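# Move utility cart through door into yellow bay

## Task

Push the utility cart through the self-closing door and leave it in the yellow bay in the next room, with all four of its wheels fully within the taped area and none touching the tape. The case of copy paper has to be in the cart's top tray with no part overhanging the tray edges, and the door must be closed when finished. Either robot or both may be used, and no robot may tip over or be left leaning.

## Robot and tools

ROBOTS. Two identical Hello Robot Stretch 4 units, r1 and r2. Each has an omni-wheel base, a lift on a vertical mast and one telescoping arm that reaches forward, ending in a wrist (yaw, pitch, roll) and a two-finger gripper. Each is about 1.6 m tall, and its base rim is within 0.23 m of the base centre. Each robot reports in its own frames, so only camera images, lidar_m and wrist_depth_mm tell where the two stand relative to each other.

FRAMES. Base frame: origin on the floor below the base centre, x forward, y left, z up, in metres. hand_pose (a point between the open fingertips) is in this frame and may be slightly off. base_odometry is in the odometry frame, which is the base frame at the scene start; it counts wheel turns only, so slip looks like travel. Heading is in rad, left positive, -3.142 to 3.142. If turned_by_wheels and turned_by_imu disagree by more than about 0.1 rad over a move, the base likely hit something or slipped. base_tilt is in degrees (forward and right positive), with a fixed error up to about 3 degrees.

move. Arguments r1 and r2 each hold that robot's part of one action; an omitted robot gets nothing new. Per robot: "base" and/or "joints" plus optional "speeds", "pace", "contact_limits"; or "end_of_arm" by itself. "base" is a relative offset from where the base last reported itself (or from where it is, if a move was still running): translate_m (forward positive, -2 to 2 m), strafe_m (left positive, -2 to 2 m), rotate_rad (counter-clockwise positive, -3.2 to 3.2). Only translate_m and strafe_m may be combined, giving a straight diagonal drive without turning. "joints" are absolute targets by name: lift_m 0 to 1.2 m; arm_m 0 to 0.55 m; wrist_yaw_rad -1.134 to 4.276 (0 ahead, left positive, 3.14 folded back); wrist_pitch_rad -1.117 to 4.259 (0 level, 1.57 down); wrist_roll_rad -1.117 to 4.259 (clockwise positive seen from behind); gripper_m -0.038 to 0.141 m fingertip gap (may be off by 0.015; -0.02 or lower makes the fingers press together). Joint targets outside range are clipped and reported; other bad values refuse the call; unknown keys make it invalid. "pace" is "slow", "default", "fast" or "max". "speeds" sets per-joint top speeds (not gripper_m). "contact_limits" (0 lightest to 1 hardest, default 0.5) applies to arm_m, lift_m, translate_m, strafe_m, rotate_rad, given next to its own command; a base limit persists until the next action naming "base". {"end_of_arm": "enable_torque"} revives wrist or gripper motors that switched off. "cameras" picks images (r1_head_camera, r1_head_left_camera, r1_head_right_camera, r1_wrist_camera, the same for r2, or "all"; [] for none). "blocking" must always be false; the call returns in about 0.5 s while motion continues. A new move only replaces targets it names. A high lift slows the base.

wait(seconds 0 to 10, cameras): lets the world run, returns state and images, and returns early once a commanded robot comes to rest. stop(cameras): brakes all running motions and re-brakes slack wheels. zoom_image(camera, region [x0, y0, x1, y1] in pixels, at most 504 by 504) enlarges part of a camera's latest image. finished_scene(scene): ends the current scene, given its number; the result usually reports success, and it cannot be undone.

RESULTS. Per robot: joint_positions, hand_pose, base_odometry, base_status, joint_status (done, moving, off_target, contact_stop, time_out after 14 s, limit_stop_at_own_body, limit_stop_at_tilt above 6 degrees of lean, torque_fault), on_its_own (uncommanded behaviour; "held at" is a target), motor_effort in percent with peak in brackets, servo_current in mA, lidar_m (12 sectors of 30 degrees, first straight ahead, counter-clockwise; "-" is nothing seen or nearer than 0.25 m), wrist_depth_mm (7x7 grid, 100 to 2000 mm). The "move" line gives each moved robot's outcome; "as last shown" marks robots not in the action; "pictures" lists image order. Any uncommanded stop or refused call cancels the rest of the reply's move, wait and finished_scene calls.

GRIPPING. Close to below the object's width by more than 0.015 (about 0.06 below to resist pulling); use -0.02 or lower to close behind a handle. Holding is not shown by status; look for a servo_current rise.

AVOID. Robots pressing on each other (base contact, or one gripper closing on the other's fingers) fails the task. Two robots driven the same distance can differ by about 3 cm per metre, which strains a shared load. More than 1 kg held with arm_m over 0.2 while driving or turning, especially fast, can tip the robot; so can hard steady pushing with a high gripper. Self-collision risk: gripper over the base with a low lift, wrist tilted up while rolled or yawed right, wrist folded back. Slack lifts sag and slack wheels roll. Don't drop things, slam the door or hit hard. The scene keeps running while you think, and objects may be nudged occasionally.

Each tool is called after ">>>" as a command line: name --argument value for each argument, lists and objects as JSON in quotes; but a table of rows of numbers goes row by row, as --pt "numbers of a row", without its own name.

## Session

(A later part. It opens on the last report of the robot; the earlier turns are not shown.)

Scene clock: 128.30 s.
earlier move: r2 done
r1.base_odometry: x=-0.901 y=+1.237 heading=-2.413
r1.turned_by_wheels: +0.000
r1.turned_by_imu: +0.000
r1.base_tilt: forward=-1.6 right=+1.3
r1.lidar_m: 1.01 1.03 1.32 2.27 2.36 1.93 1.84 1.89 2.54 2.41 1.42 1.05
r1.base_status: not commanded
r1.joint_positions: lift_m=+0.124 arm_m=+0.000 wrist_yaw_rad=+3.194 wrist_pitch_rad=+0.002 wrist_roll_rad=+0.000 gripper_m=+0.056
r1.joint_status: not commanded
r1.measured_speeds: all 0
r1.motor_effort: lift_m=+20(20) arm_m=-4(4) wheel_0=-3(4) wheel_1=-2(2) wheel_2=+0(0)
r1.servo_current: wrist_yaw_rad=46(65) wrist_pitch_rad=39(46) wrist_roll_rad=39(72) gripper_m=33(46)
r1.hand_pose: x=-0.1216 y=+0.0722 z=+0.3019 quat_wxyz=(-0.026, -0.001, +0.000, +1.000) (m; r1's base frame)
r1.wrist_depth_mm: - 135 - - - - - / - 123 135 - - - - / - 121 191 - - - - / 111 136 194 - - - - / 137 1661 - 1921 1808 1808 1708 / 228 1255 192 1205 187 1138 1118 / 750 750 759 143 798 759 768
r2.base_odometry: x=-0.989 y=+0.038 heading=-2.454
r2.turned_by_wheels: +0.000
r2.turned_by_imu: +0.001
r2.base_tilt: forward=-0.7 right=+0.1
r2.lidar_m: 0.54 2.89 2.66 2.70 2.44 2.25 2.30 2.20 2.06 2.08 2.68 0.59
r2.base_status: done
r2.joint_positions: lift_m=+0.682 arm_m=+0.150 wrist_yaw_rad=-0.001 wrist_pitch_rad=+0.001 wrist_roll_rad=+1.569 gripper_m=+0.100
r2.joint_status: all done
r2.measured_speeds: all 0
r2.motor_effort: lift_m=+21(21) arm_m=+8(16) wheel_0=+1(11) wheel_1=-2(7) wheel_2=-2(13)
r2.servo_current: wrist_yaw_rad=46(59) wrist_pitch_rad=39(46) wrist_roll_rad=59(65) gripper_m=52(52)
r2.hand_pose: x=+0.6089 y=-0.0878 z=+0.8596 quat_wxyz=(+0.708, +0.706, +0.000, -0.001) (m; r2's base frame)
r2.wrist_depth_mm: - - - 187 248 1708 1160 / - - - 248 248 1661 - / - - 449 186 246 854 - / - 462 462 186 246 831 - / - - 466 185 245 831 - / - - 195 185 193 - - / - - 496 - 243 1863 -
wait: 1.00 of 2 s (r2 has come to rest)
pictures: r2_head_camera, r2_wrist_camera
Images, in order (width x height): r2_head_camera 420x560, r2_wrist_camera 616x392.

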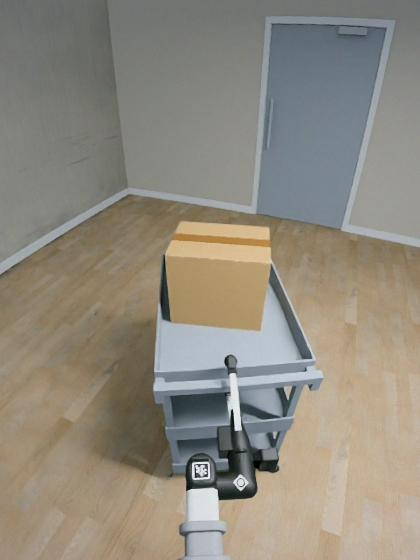

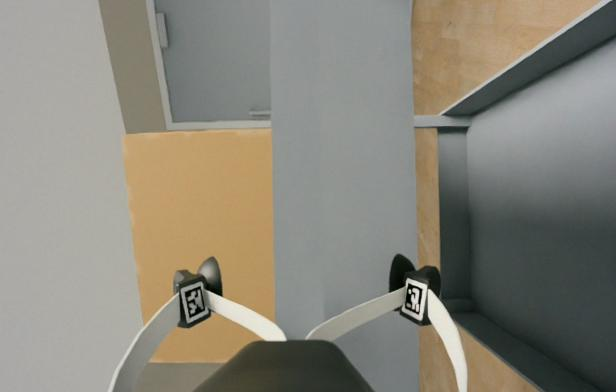

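>>> move --blocking false --cameras '[]' --r1 '{"base":{"strafe_m":-0.28,"translate_m":0.3}}' --r2 '{"joints":{"gripper_m":-0.03}}'

>>> wait --seconds 3 --cameras '[]'

>>> move --blocking false --cameras '["r1_head_camera","r2_wrist_camera"]'

Scene clock: 140.53 s.
move: r1 moving; r2 moving
r1.base_odometry: x=-0.933 y=+1.238 heading=-2.414
r1.turned_by_wheels: +0.000
r1.turned_by_imu: -0.001
r1.base_tilt: forward=-1.6 right=+1.3
r1.lidar_m: 0.99 1.02 1.28 2.30 2.37 1.94 1.85 1.91 2.55 2.41 1.37 1.05
r1.base_status: translate_m moving; strafe_m moving
r1.joint_positions: lift_m=+0.124 arm_m=+0.000 wrist_yaw_rad=+3.194 wrist_pitch_rad=+0.002 wrist_roll_rad=+0.000 gripper_m=+0.056
r1.joint_status: not commanded
r1.measured_speeds: translate_m=+0.092 strafe_m=-0.088 rotate_rad=-0.001 lift_m=+0.000 arm_m=+0.000 wrist_yaw_rad=+0.000 wrist_pitch_rad=+0.000 wrist_roll_rad=+0.000
r1.motor_effort: lift_m=+19(20) arm_m=-4(4) wheel_0=+10(10) wheel_1=-4(5) wheel_2=-8(9)
r1.servo_current: wrist_yaw_rad=65(65) wrist_pitch_rad=46(52) wrist_roll_rad=65(65) gripper_m=39(52)
r1.hand_pose: x=-0.1216 y=+0.0722 z=+0.3019 quat_wxyz=(-0.026, -0.001, +0.000, +1.000) (m; r1's base frame)
r1.wrist_depth_mm: - 135 - - - - - / - 123 135 - - - - / - 121 191 - - - - / 110 136 194 - - - - / 137 1708 1708 1921 1863 1756 1808 / 229 1205 191 1205 187 1138 1118 / 741 750 759 143 788 759 759
r2.base_odometry: x=-0.989 y=+0.038 heading=-2.454
r2.turned_by_wheels: +0.000
r2.turned_by_imu: +0.000
r2.base_tilt: forward=-0.7 right=+0.1
r2.lidar_m: 0.53 2.90 2.64 2.71 2.44 2.25 2.31 2.21 2.05 2.11 2.72 0.60
r2.base_status: not commanded
r2.joint_positions: lift_m=+0.682 arm_m=+0.150 wrist_yaw_rad=-0.001 wrist_pitch_rad=+0.001 wrist_roll_rad=+1.569 gripper_m=+0.083
r2.joint_status: gripper_m moving
r2.measured_speeds: all 0
r2.motor_effort: lift_m=+21(21) arm_m=+8(8) wheel_0=+1(2) wheel_1=-2(3) wheel_2=-2(2)
r2.servo_current: wrist_yaw_rad=46(52) wrist_pitch_rad=39(46) wrist_roll_rad=39(52) gripper_m=124(124)
r2.hand_pose: x=+0.6089 y=-0.0878 z=+0.8596 quat_wxyz=(+0.708, +0.706, +0.000, -0.001) (m; r2's base frame)
r2.wrist_depth_mm: - - - 189 249 1661 1182 / - - - 187 248 1808 - / - - 452 187 248 854 - / - 462 455 186 245 831 - / - 477 469 186 246 842 - / - - 196 185 191 - - / - - 492 - 245 1863 -
pictures: none
No camera images: "cameras" was empty.

Scene clock: 142.03 s.
earlier move: r1 moving; r2 done
r1.base_odometry: x=-1.277 y=+1.245 heading=-2.413
r1.turned_by_wheels: +0.000
r1.turned_by_imu: -0.001
r1.base_tilt: forward=-1.6 right=+1.3
r1.lidar_m: 0.75 0.78 0.94 2.39 2.65 2.19 2.08 2.17 2.26 2.16 1.01 0.75
r1.base_status: translate_m moving; strafe_m moving
r1.joint_positions: lift_m=+0.124 arm_m=+0.000 wrist_yaw_rad=+3.194 wrist_pitch_rad=+0.002 wrist_roll_rad=+0.000 gripper_m=+0.056
r1.joint_status: not commanded
r1.measured_speeds: translate_m=+0.101 strafe_m=-0.094 rotate_rad=+0.002 lift_m=+0.000 arm_m=+0.000 wrist_yaw_rad=+0.000 wrist_pitch_rad=+0.000 wrist_roll_rad=+0.000
r1.motor_effort: lift_m=+19(20) arm_m=-4(4) wheel_0=+1(12) wheel_1=+0(7) wheel_2=-2(9)
r1.servo_current: wrist_yaw_rad=59(72) wrist_pitch_rad=46(52) wrist_roll_rad=46(65) gripper_m=46(52)
r1.hand_pose: x=-0.1216 y=+0.0722 z=+0.3019 quat_wxyz=(-0.026, -0.001, +0.000, +1.000) (m; r1's base frame)
r1.wrist_depth_mm: - 135 - - - - - / - 123 146 - - - - / - 121 192 - - - - / 110 136 207 - - - - / 216 - - - - - - / 1008 1205 194 1205 187 1160 1118 / 741 750 750 798 778 732 759
r2.base_odometry: x=-0.989 y=+0.038 heading=-2.454
r2.turned_by_wheels: +0.000
r2.turned_by_imu: +0.000
r2.base_tilt: forward=-0.6 right=+0.0
r2.lidar_m: 0.55 2.89 2.67 2.73 2.45 2.26 2.27 2.21 2.05 2.11 2.75 0.56
r2.base_status: not commanded
r2.joint_positions: lift_m=+0.682 arm_m=+0.150 wrist_yaw_rad=+0.003 wrist_pitch_rad=+0.002 wrist_roll_rad=+1.569 gripper_m=-0.028
r2.joint_status: all done
r2.measured_speeds: all 0
r2.motor_effort: lift_m=+21(21) arm_m=-4(8) wheel_0=+0(2) wheel_1=-2(3) wheel_2=+2(2)
r2.servo_current: wrist_yaw_rad=52(59) wrist_pitch_rad=39(46) wrist_roll_rad=39(65) gripper_m=124(299)
r2.hand_pose: x=+0.6096 y=-0.0866 z=+0.8592 quat_wxyz=(+0.708, +0.706, +0.002, +0.000) (m; r2's base frame)
r2.wrist_depth_mm: - - - 172 231 1708 1160 / - - - 171 231 1661 - / - 436 430 172 232 831 - / - 449 449 172 231 831 - / - 466 459 173 232 842 - / - - 185 173 180 - - / - - 492 - 233 1708 -
wait: 1.50 of 3 s (r2 has come to rest)
pictures: none
No camera images: "cameras" was empty.

Scene clock: 142.03 s.
earlier move: r1 moving
r1.base_odometry: x=-1.277 y=+1.245 heading=-2.413
r1.turned_by_wheels: +0.000
r1.turned_by_imu: +0.000
r1.base_tilt: forward=-1.6 right=+1.3
r1.lidar_m: 0.75 0.78 0.94 2.39 2.65 2.19 2.08 2.17 2.26 2.16 1.01 0.75
r1.base_status: translate_m moving; strafe_m moving
r1.joint_positions: lift_m=+0.124 arm_m=+0.000 wrist_yaw_rad=+3.194 wrist_pitch_rad=+0.002 wrist_roll_rad=+0.000 gripper_m=+0.056
r1.joint_status: not commanded
r1.measured_speeds: translate_m=+0.101 strafe_m=-0.094 rotate_rad=+0.002 lift_m=+0.000 arm_m=+0.000 wrist_yaw_rad=+0.000 wrist_pitch_rad=+0.000 wrist_roll_rad=+0.000
r1.motor_effort: lift_m=+19(20) arm_m=-4(4) wheel_0=+1(12) wheel_1=+0(7) wheel_2=-2(9)
r1.servo_current: wrist_yaw_rad=59(72) wrist_pitch_rad=46(52) wrist_roll_rad=46(65) gripper_m=46(52)
r1.hand_pose: x=-0.1216 y=+0.0722 z=+0.3019 quat_wxyz=(-0.026, -0.001, +0.000, +1.000) (m; r1's base frame)
r1.wrist_depth_mm: - 135 - - - - - / - 123 146 - - - - / - 121 192 - - - - / 110 136 207 - - - - / 216 - - - - - - / 1008 1205 194 1205 187 1160 1118 / 741 750 750 798 778 732 759
r2.base_odometry: x=-0.989 y=+0.038 heading=-2.454
r2.turned_by_wheels: +0.000
r2.turned_by_imu: +0.000
r2.base_tilt: forward=-0.6 right=+0.0
r2.lidar_m: 0.55 2.89 2.67 2.73 2.45 2.26 2.27 2.21 2.05 2.11 2.75 0.56
r2.base_status: not commanded
r2.joint_positions: lift_m=+0.682 arm_m=+0.150 wrist_yaw_rad=+0.003 wrist_pitch_rad=+0.002 wrist_roll_rad=+1.569 gripper_m=-0.028
r2.joint_status: all done
r2.measured_speeds: all 0
r2.motor_effort: lift_m=+21(21) arm_m=-4(8) wheel_0=+0(2) wheel_1=-2(3) wheel_2=+2(2)
r2.servo_current: wrist_yaw_rad=52(59) wrist_pitch_rad=39(46) wrist_roll_rad=39(65) gripper_m=124(299)
r2.hand_pose: x=+0.6096 y=-0.0866 z=+0.8592 quat_wxyz=(+0.708, +0.706, +0.002, +0.000) (m; r2's base frame)
r2.wrist_depth_mm: - - - 172 231 1708 1160 / - - - 171 231 1661 - / - 436 430 172 232 831 - / - 449 449 172 231 831 - / - 466 459 173 232 842 - / - - 185 173 180 - - / - - 492 - 233 1708 -
pictures: r1_head_camera, r2_wrist_camera
Images, in order (width x height): r1_head_camera 420x560, r2_wrist_camera 616x392.

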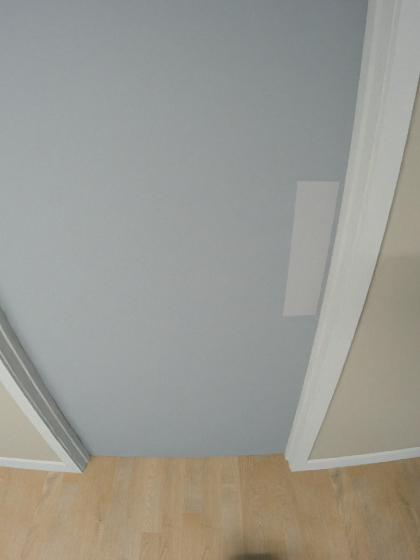

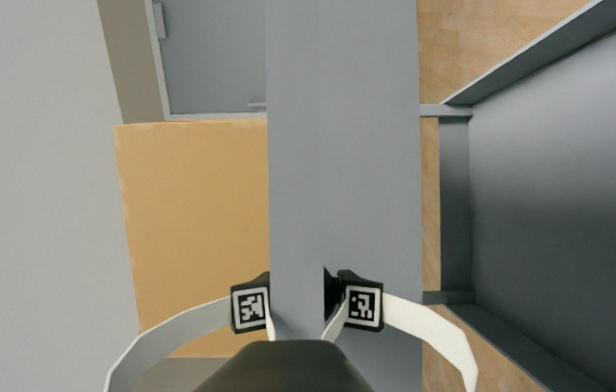

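>>> move --blocking false --cameras '[]' --r1 '{"base":{"translate_m":0.95,"strafe_m":0.2},"contact_limits":{"translate_m":1.0}}' --r2 '{"base":{"strafe_m":0.385,"translate_m":0.06},"pace":"slow"}'

>>> wait --seconds 4.5 --cameras '[]'

>>> wait --seconds 2 --cameras '["r1_head_camera","r1_head_left_camera","r2_head_camera"]'

Scene clock: 170.73 s.
earlier move: r1 done
move: r1 moving; r2 moving
r1.base_odometry: x=-1.330 y=+1.220 heading=-2.413
r1.turned_by_wheels: +0.000
r1.turned_by_imu: +0.000
r1.base_tilt: forward=-1.6 right=+1.3
r1.lidar_m: 0.70 0.71 0.93 2.21 2.65 2.26 2.15 2.22 2.24 2.15 0.95 0.67
r1.base_status: translate_m moving; strafe_m moving
r1.joint_positions: lift_m=+0.124 arm_m=+0.000 wrist_yaw_rad=+3.194 wrist_pitch_rad=+0.002 wrist_roll_rad=+0.000 gripper_m=+0.056
r1.joint_status: not commanded
r1.measured_speeds: translate_m=+0.123 strafe_m=+0.025 rotate_rad=+0.003 lift_m=+0.000 arm_m=+0.000 wrist_yaw_rad=+0.000 wrist_pitch_rad=+0.000 wrist_roll_rad=+0.000
r1.motor_effort: lift_m=+19(20) arm_m=-4(4) wheel_0=+3(7) wheel_1=+6(7) wheel_2=-9(9)
r1.servo_current: wrist_yaw_rad=59(59) wrist_pitch_rad=39(52) wrist_roll_rad=46(65) gripper_m=46(46)
r1.contact_limits: translate_m 1
r1.hand_pose: x=-0.1216 y=+0.0722 z=+0.3019 quat_wxyz=(-0.026, -0.001, +0.000, +1.000) (m; r1's base frame)
r1.wrist_depth_mm: - 135 - - - - - / - 120 143 - - - - / - 123 176 - - - - / 110 136 211 - - - - / 215 - - - - - - / 1008 1205 194 1182 187 1160 1098 / 750 750 759 798 778 723 759
r2.base_odometry: x=-0.982 y=+0.027 heading=-2.455
r2.turned_by_wheels: -0.001
r2.turned_by_imu: +0.000
r2.base_tilt: forward=-0.6 right=+0.1
r2.lidar_m: 0.55 2.83 2.64 2.71 2.41 2.25 2.31 2.21 2.06 2.12 2.70 0.56
r2.base_status: translate_m moving; strafe_m moving
r2.joint_positions: lift_m=+0.682 arm_m=+0.150 wrist_yaw_rad=+0.002 wrist_pitch_rad=+0.002 wrist_roll_rad=+1.569 gripper_m=-0.028
r2.joint_status: not commanded
r2.measured_speeds: translate_m=+0.009 strafe_m=+0.052 rotate_rad=-0.006 lift_m=+0.000 arm_m=+0.000 wrist_yaw_rad=-0.025 wrist_pitch_rad=+0.000 wrist_roll_rad=+0.000
r2.motor_effort: lift_m=+21(21) arm_m=-4(4) wheel_0=-12(12) wheel_1=+7(7) wheel_2=-3(4)
r2.servo_current: wrist_yaw_rad=46(52) wrist_pitch_rad=46(52) wrist_roll_rad=52(52) gripper_m=117(130)
r2.hand_pose: x=+0.6095 y=-0.0869 z=+0.8592 quat_wxyz=(+0.708, +0.706, +0.002, +0.000) (m; r2's base frame)
r2.wrist_depth_mm: - - - 174 234 1708 1138 / - - - 233 234 1661 - / - 433 433 173 233 831 - / - 449 442 173 232 831 - / - 466 455 173 232 831 - / - - 186 173 179 - - / - - 488 - 231 1708 -
pictures: none
No camera images: "cameras" was empty.

Scene clock: 174.93 s.
earlier move: r1 done; r2 moving
r1.base_odometry: x=-1.886 y=+0.465 heading=-2.413
r1.turned_by_wheels: +0.000
r1.turned_by_imu: +0.024
r1.base_tilt: forward=-1.6 right=+1.3
r1.lidar_m: 0.25 0.25 0.25 0.25 0.48 3.17 3.07 3.19 0.46 0.49 2.40 0.38
r1.base_status: done
r1.joint_positions: lift_m=+0.124 arm_m=-0.001 wrist_yaw_rad=+3.209 wrist_pitch_rad=+0.002 wrist_roll_rad=+0.000 gripper_m=+0.056
r1.joint_status: not commanded
r1.measured_speeds: all 0
r1.motor_effort: lift_m=+19(20) arm_m=+10(13) wheel_0=+4(24) wheel_1=+12(28) wheel_2=-10(29)
r1.servo_current: wrist_yaw_rad=85(111) wrist_pitch_rad=39(52) wrist_roll_rad=46(72) gripper_m=39(52)
r1.contact_limits: translate_m 1
r1.hand_pose: x=-0.1233 y=+0.0678 z=+0.3019 quat_wxyz=(-0.034, -0.001, +0.000, +0.999) (m; r1's base frame)
r1.wrist_depth_mm: - - 131 - - - - / - - 131 - - - - / - 114 132 - - - - / - 132 180 - - - - / 199 - - - - - - / 214 1229 192 1205 187 1160 1118 / 212 750 759 798 788 759 809
r2.base_odometry: x=-0.792 y=-0.296 heading=-2.455
r2.turned_by_wheels: +0.000
r2.turned_by_imu: -0.001
r2.base_tilt: forward=-0.7 right=+0.1
r2.lidar_m: 0.60 2.50 2.29 2.34 2.29 2.14 2.17 2.60 2.43 2.47 3.19 0.51
r2.base_status: translate_m moving; strafe_m moving
r2.joint_positions: lift_m=+0.682 arm_m=+0.150 wrist_yaw_rad=-0.009 wrist_pitch_rad=+0.002 wrist_roll_rad=+1.569 gripper_m=-0.029
r2.joint_status: not commanded
r2.measured_speeds: translate_m=+0.002 strafe_m=+0.015 rotate_rad=+0.001 lift_m=+0.000 arm_m=+0.000 wrist_yaw_rad=+0.000 wrist_pitch_rad=+0.000 wrist_roll_rad=+0.000
r2.motor_effort: lift_m=+21(21) arm_m=-4(4) wheel_0=-7(17) wheel_1=+3(7) wheel_2=-8(14)
r2.servo_current: wrist_yaw_rad=59(72) wrist_pitch_rad=39(52) wrist_roll_rad=46(65) gripper_m=98(130)
r2.hand_pose: x=+0.6086 y=-0.0899 z=+0.8592 quat_wxyz=(+0.708, +0.706, -0.002, -0.004) (m; r2's base frame)
r2.wrist_depth_mm: - 353 355 115 172 - - / - 382 384 122 180 - - / - 433 421 131 193 - - / - - 480 143 207 - - / - - - 154 224 1708 - / - - 186 167 179 1618 492 / - - - - - 1708 1205
wait: 4.20 of 4.5 s (r1 has come to rest)
pictures: none
No camera images: "cameras" was empty.

Scene clock: 175.33 s.
earlier move: r2 done
r1.base_odometry: x=-1.886 y=+0.465 heading=-2.413
r1.turned_by_wheels: +0.000
r1.turned_by_imu: +0.000
r1.base_tilt: forward=-1.6 right=+1.3
r1.lidar_m: 0.25 0.25 0.25 0.25 0.51 3.19 3.09 3.17 0.47 0.49 2.41 0.37
r1.base_status: done
r1.joint_positions: lift_m=+0.124 arm_m=-0.001 wrist_yaw_rad=+3.209 wrist_pitch_rad=+0.002 wrist_roll_rad=+0.000 gripper_m=+0.056
r1.joint_status: not commanded
r1.measured_speeds: all 0
r1.motor_effort: lift_m=+19(20) arm_m=+10(13) wheel_0=+5(24) wheel_1=+11(28) wheel_2=-10(29)
r1.servo_current: wrist_yaw_rad=91(111) wrist_pitch_rad=46(52) wrist_roll_rad=52(72) gripper_m=33(52)
r1.contact_limits: translate_m 1
r1.hand_pose: x=-0.1233 y=+0.0678 z=+0.3019 quat_wxyz=(-0.034, -0.001, +0.000, +0.999) (m; r1's base frame)
r1.wrist_depth_mm: - - 131 - - - - / - - 131 - - - - / - 114 132 - - - - / - 133 180 - - - - / 198 - - - - - - / 213 1205 192 1182 187 1138 1118 / 212 750 759 788 788 768 788
r2.base_odometry: x=-0.791 y=-0.297 heading=-2.455
r2.turned_by_wheels: +0.000
r2.turned_by_imu: +0.000
r2.base_tilt: forward=-0.6 right=+0.1
r2.lidar_m: 0.58 2.47 2.28 2.33 2.30 2.15 2.22 2.62 2.42 2.48 3.18 0.52
r2.base_status: done
r2.joint_positions: lift_m=+0.682 arm_m=+0.150 wrist_yaw_rad=-0.009 wrist_pitch_rad=+0.002 wrist_roll_rad=+1.569 gripper_m=-0.029
r2.joint_status: not commanded
r2.measured_speeds: all 0
r2.motor_effort: lift_m=+21(21) arm_m=-4(4) wheel_0=-6(17) wheel_1=+3(7) wheel_2=-7(14)
r2.servo_current: wrist_yaw_rad=72(72) wrist_pitch_rad=39(52) wrist_roll_rad=52(65) gripper_m=98(130)
r2.hand_pose: x=+0.6086 y=-0.0899 z=+0.8592 quat_wxyz=(+0.708, +0.706, -0.002, -0.004) (m; r2's base frame)
r2.wrist_depth_mm: - 355 351 114 168 - - / - 382 382 122 180 - - / - 430 424 130 193 - - / - - 477 142 208 - - / - - - 153 224 1708 - / - - 186 167 180 1618 473 / - - - - - 1708 1160
wait: 0.40 of 2 s (r2 has come to rest)
pictures: r1_head_camera, r1_head_left_camera, r2_head_camera
Images, in order (width x height): r1_head_camera 420x560, r1_head_left_camera 420x672, r2_head_camera 420x560.

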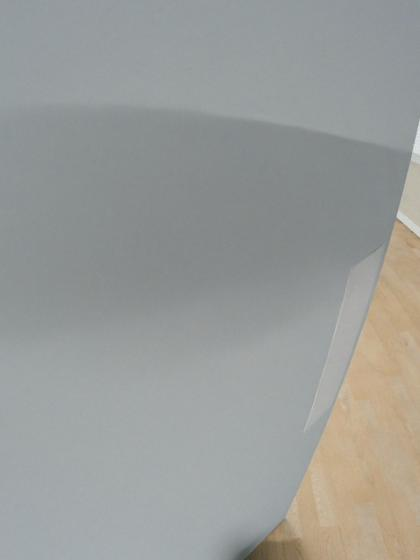

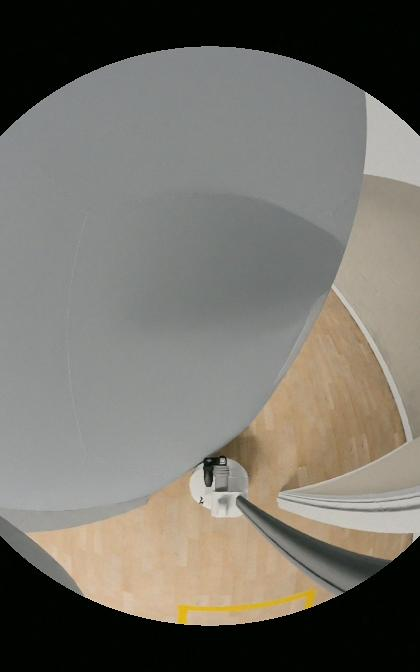

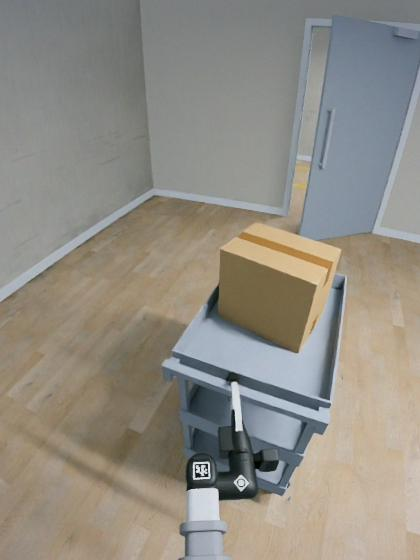

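>>> move --blocking false --cameras '[]' --r1 '{"base":{"translate_m":0.62,"strafe_m":0.4},"contact_limits":{"translate_m":1.0}}' --r2 '{"base":{"rotate_rad":-0.31},"pace":"slow"}'

>>> wait --seconds 4 --cameras '[]'

>>> wait --seconds 4 --cameras '["r1_head_left_camera","r1_head_right_camera","r2_head_camera"]'

Scene clock: 182.80 s.
move: r1 moving; r2 moving
r1.base_odometry: x=-1.896 y=+0.431 heading=-2.414
r1.turned_by_wheels: -0.001
r1.turned_by_imu: +0.000
r1.base_tilt: forward=-1.6 right=+1.3
r1.lidar_m: 0.25 0.25 0.25 0.25 0.40 3.22 3.13 3.23 0.48 0.55 2.43 0.41
r1.base_status: translate_m moving; strafe_m moving
r1.joint_positions: lift_m=+0.124 arm_m=+0.000 wrist_yaw_rad=+3.197 wrist_pitch_rad=+0.002 wrist_roll_rad=+0.000 gripper_m=+0.056
r1.joint_status: not commanded
r1.measured_speeds: translate_m=+0.116 strafe_m=+0.077 rotate_rad=+0.002 lift_m=+0.000 arm_m=+0.000 wrist_yaw_rad=-0.002 wrist_pitch_rad=+0.000 wrist_roll_rad=+0.000
r1.motor_effort: lift_m=+19(19) arm_m=+5(10) wheel_0=-14(15) wheel_1=+26(29) wheel_2=-19(21)
r1.servo_current: wrist_yaw_rad=39(117) wrist_pitch_rad=39(52) wrist_roll_rad=52(65) gripper_m=39(46)
r1.contact_limits: translate_m 1
r1.hand_pose: x=-0.1220 y=+0.0714 z=+0.3019 quat_wxyz=(-0.028, -0.001, +0.000, +1.000) (m; r1's base frame)
r1.wrist_depth_mm: - 133 132 - - - - / - 116 132 - - - - / - 114 138 - - - - / - 134 185 - - - - / 204 1983 - - - - - / 220 1205 194 1182 187 1160 1118 / 218 750 750 788 778 759 778
r2.base_odometry: x=-0.791 y=-0.297 heading=-2.578
r2.turned_by_wheels: -0.123
r2.turned_by_imu: -0.118
r2.base_tilt: forward=-0.7 right=+0.0
r2.lidar_m: 0.58 2.61 2.28 2.30 2.44 2.14 2.16 2.61 2.42 2.44 2.91 0.54
r2.base_status: rotate_rad moving
r2.joint_positions: lift_m=+0.682 arm_m=+0.150 wrist_yaw_rad=+0.010 wrist_pitch_rad=+0.002 wrist_roll_rad=+1.569 gripper_m=-0.029
r2.joint_status: not commanded
r2.measured_speeds: translate_m=+0.002 strafe_m=-0.001 rotate_rad=-0.486 lift_m=+0.000 arm_m=+0.000 wrist_yaw_rad=+0.000 wrist_pitch_rad=+0.000 wrist_roll_rad=+0.000
r2.motor_effort: lift_m=+21(21) arm_m=-1(4) wheel_0=+21(21) wheel_1=+15(15) wheel_2=+11(13)
r2.servo_current: wrist_yaw_rad=65(65) wrist_pitch_rad=39(46) wrist_roll_rad=52(52) gripper_m=91(98)
r2.hand_pose: x=+0.6101 y=-0.0846 z=+0.8592 quat_wxyz=(+0.708, +0.706, +0.004, +0.003) (m; r2's base frame)
r2.wrist_depth_mm: - 466 455 125 179 - - / - 377 379 129 187 - - / - 421 415 136 196 - - / - 477 459 146 209 - - / - - 512 153 222 1863 - / - - 198 166 180 1618 496 / - - - - - 1708 1182
pictures: none
No camera images: "cameras" was empty.

Scene clock: 183.70 s.
earlier move: r1 moving; r2 done
r1.base_odometry: x=-1.956 y=+0.213 heading=-2.413
r1.turned_by_wheels: +0.001
r1.turned_by_imu: +0.001
r1.base_tilt: forward=-1.6 right=+1.3
r1.lidar_m: 0.36 0.25 - 0.25 0.25 0.53 3.32 3.40 0.70 1.34 2.57 3.48
r1.base_status: translate_m moving; strafe_m moving
r1.joint_positions: lift_m=+0.124 arm_m=+0.000 wrist_yaw_rad=+3.196 wrist_pitch_rad=+0.002 wrist_roll_rad=+0.000 gripper_m=+0.056
r1.joint_status: not commanded
r1.measured_speeds: translate_m=+0.252 strafe_m=+0.163 rotate_rad=+0.001 lift_m=+0.000 arm_m=+0.000 wrist_yaw_rad=+0.000 wrist_pitch_rad=+0.000 wrist_roll_rad=+0.000
r1.motor_effort: lift_m=+19(19) arm_m=+4(10) wheel_0=-5(18) wheel_1=+14(29) wheel_2=-10(21)
r1.servo_current: wrist_yaw_rad=46(117) wrist_pitch_rad=39(52) wrist_roll_rad=33(65) gripper_m=33(46)
r1.contact_limits: translate_m 1
r1.hand_pose: x=-0.1219 y=+0.0715 z=+0.3019 quat_wxyz=(-0.027, -0.001, +0.000, +1.000) (m; r1's base frame)
r1.wrist_depth_mm: - 132 133 - - - - / - 111 133 - - - 525 / - 114 139 - - - 530 / - 134 187 - - - 535 / 205 - - - - - 539 / 220 1229 194 1182 187 1118 539 / 219 750 750 798 778 750 535
r2.base_odometry: x=-0.791 y=-0.297 heading=-2.763
r2.turned_by_wheels: -0.185
r2.turned_by_imu: -0.180
r2.base_tilt: forward=-0.6 right=+0.1
r2.lidar_m: 0.52 2.94 2.33 2.28 2.54 2.19 2.14 2.35 2.48 2.43 2.65 0.57
r2.base_status: done
r2.joint_positions: lift_m=+0.682 arm_m=+0.150 wrist_yaw_rad=+0.008 wrist_pitch_rad=+0.002 wrist_roll_rad=+1.569 gripper_m=-0.029
r2.joint_status: not commanded
r2.measured_speeds: all 0
r2.motor_effort: lift_m=+21(21) arm_m=-4(4) wheel_0=+9(21) wheel_1=+5(15) wheel_2=+8(13)
r2.servo_current: wrist_yaw_rad=65(65) wrist_pitch_rad=33(46) wrist_roll_rad=52(59) gripper_m=104(104)
r2.hand_pose: x=+0.6100 y=-0.0852 z=+0.8592 quat_wxyz=(+0.708, +0.706, +0.004, +0.002) (m; r2's base frame)
r2.wrist_depth_mm: - - - 172 232 1661 1205 / - - - 172 232 1708 - / - - 433 172 232 831 - / - 442 442 172 231 842 - / - 466 455 172 232 831 - / - - 187 172 181 - - / - - 488 - 232 1708 -
wait: 0.90 of 4 s (r2 has come to rest)
pictures: none
No camera images: "cameras" was empty.

Scene clock: 186.10 s.
earlier move: r1 done
r1.base_odometry: x=-2.083 y=-0.246 heading=-2.413
r1.turned_by_wheels: +0.000
r1.turned_by_imu: +0.004
r1.base_tilt: forward=-1.6 right=+1.3
r1.lidar_m: 1.66 0.33 0.25 - 0.25 0.25 0.54 1.23 1.12 2.72 2.81 1.75
r1.base_status: done
r1.joint_positions: lift_m=+0.124 arm_m=+0.000 wrist_yaw_rad=+3.196 wrist_pitch_rad=+0.002 wrist_roll_rad=+0.000 gripper_m=+0.056
r1.joint_status: not commanded
r1.measured_speeds: all 0
r1.motor_effort: lift_m=+19(19) arm_m=+4(10) wheel_0=-6(18) wheel_1=+7(29) wheel_2=+1(21)
r1.servo_current: wrist_yaw_rad=39(117) wrist_pitch_rad=33(52) wrist_roll_rad=59(72) gripper_m=46(46)
r1.contact_limits: translate_m 1
r1.hand_pose: x=-0.1219 y=+0.0715 z=+0.3019 quat_wxyz=(-0.027, -0.001, +0.000, +1.000) (m; r1's base frame)
r1.wrist_depth_mm: - 135 - - 373 236 173 / - 121 135 - 379 226 174 / - 124 178 - 382 241 175 / 111 136 205 - 384 229 177 / 216 - - - 392 230 177 / 1008 1182 194 1182 191 230 177 / 750 759 750 153 357 206 177
r2.base_odometry: x=-0.791 y=-0.297 heading=-2.763
r2.turned_by_wheels: +0.000
r2.turned_by_imu: +0.000
r2.base_tilt: forward=-0.7 right=+0.1
r2.lidar_m: 0.54 2.97 2.34 2.26 2.50 2.18 2.15 2.34 2.46 2.43 2.64 0.59
r2.base_status: done
r2.joint_positions: lift_m=+0.682 arm_m=+0.150 wrist_yaw_rad=+0.008 wrist_pitch_rad=+0.002 wrist_roll_rad=+1.569 gripper_m=-0.029
r2.joint_status: not commanded
r2.measured_speeds: all 0
r2.motor_effort: lift_m=+21(21) arm_m=-4(4) wheel_0=+8(21) wheel_1=+5(15) wheel_2=+7(13)
r2.servo_current: wrist_yaw_rad=52(78) wrist_pitch_rad=46(52) wrist_roll_rad=52(59) gripper_m=98(104)
r2.hand_pose: x=+0.6100 y=-0.0852 z=+0.8592 quat_wxyz=(+0.708, +0.706, +0.004, +0.002) (m; r2's base frame)
r2.wrist_depth_mm: - - - 172 231 1661 1205 / - - - 172 233 1708 - / - - 436 172 232 842 - / - 445 439 173 232 831 - / - 462 455 172 232 842 - / - - 187 172 180 - - / - - 484 - 233 1756 -
wait: 2.40 of 4 s (r1 has come to rest)
pictures: r1_head_left_camera, r1_head_right_camera, r2_head_camera
Images, in order (width x height): r1_head_left_camera 420x672, r1_head_right_camera 420x672, r2_head_camera 420x560.

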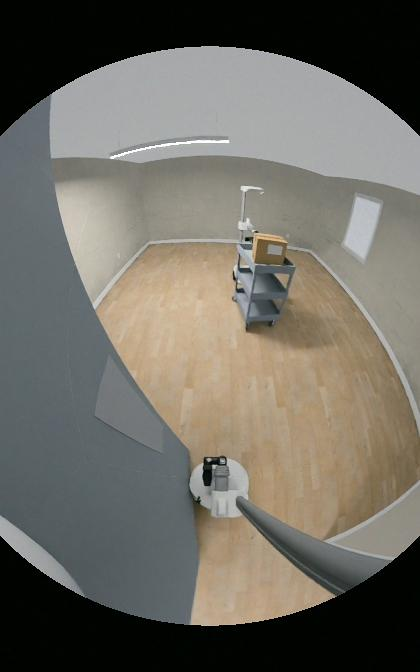

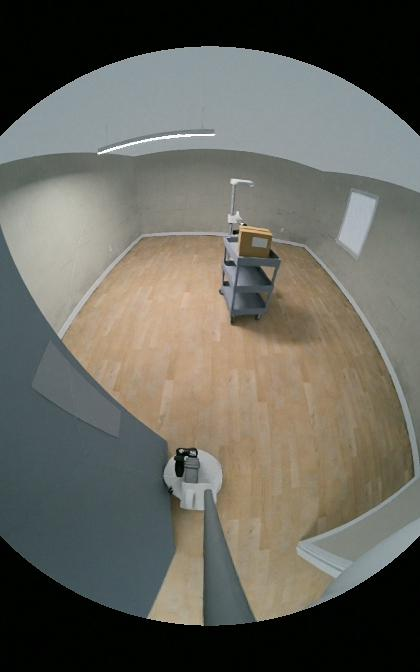

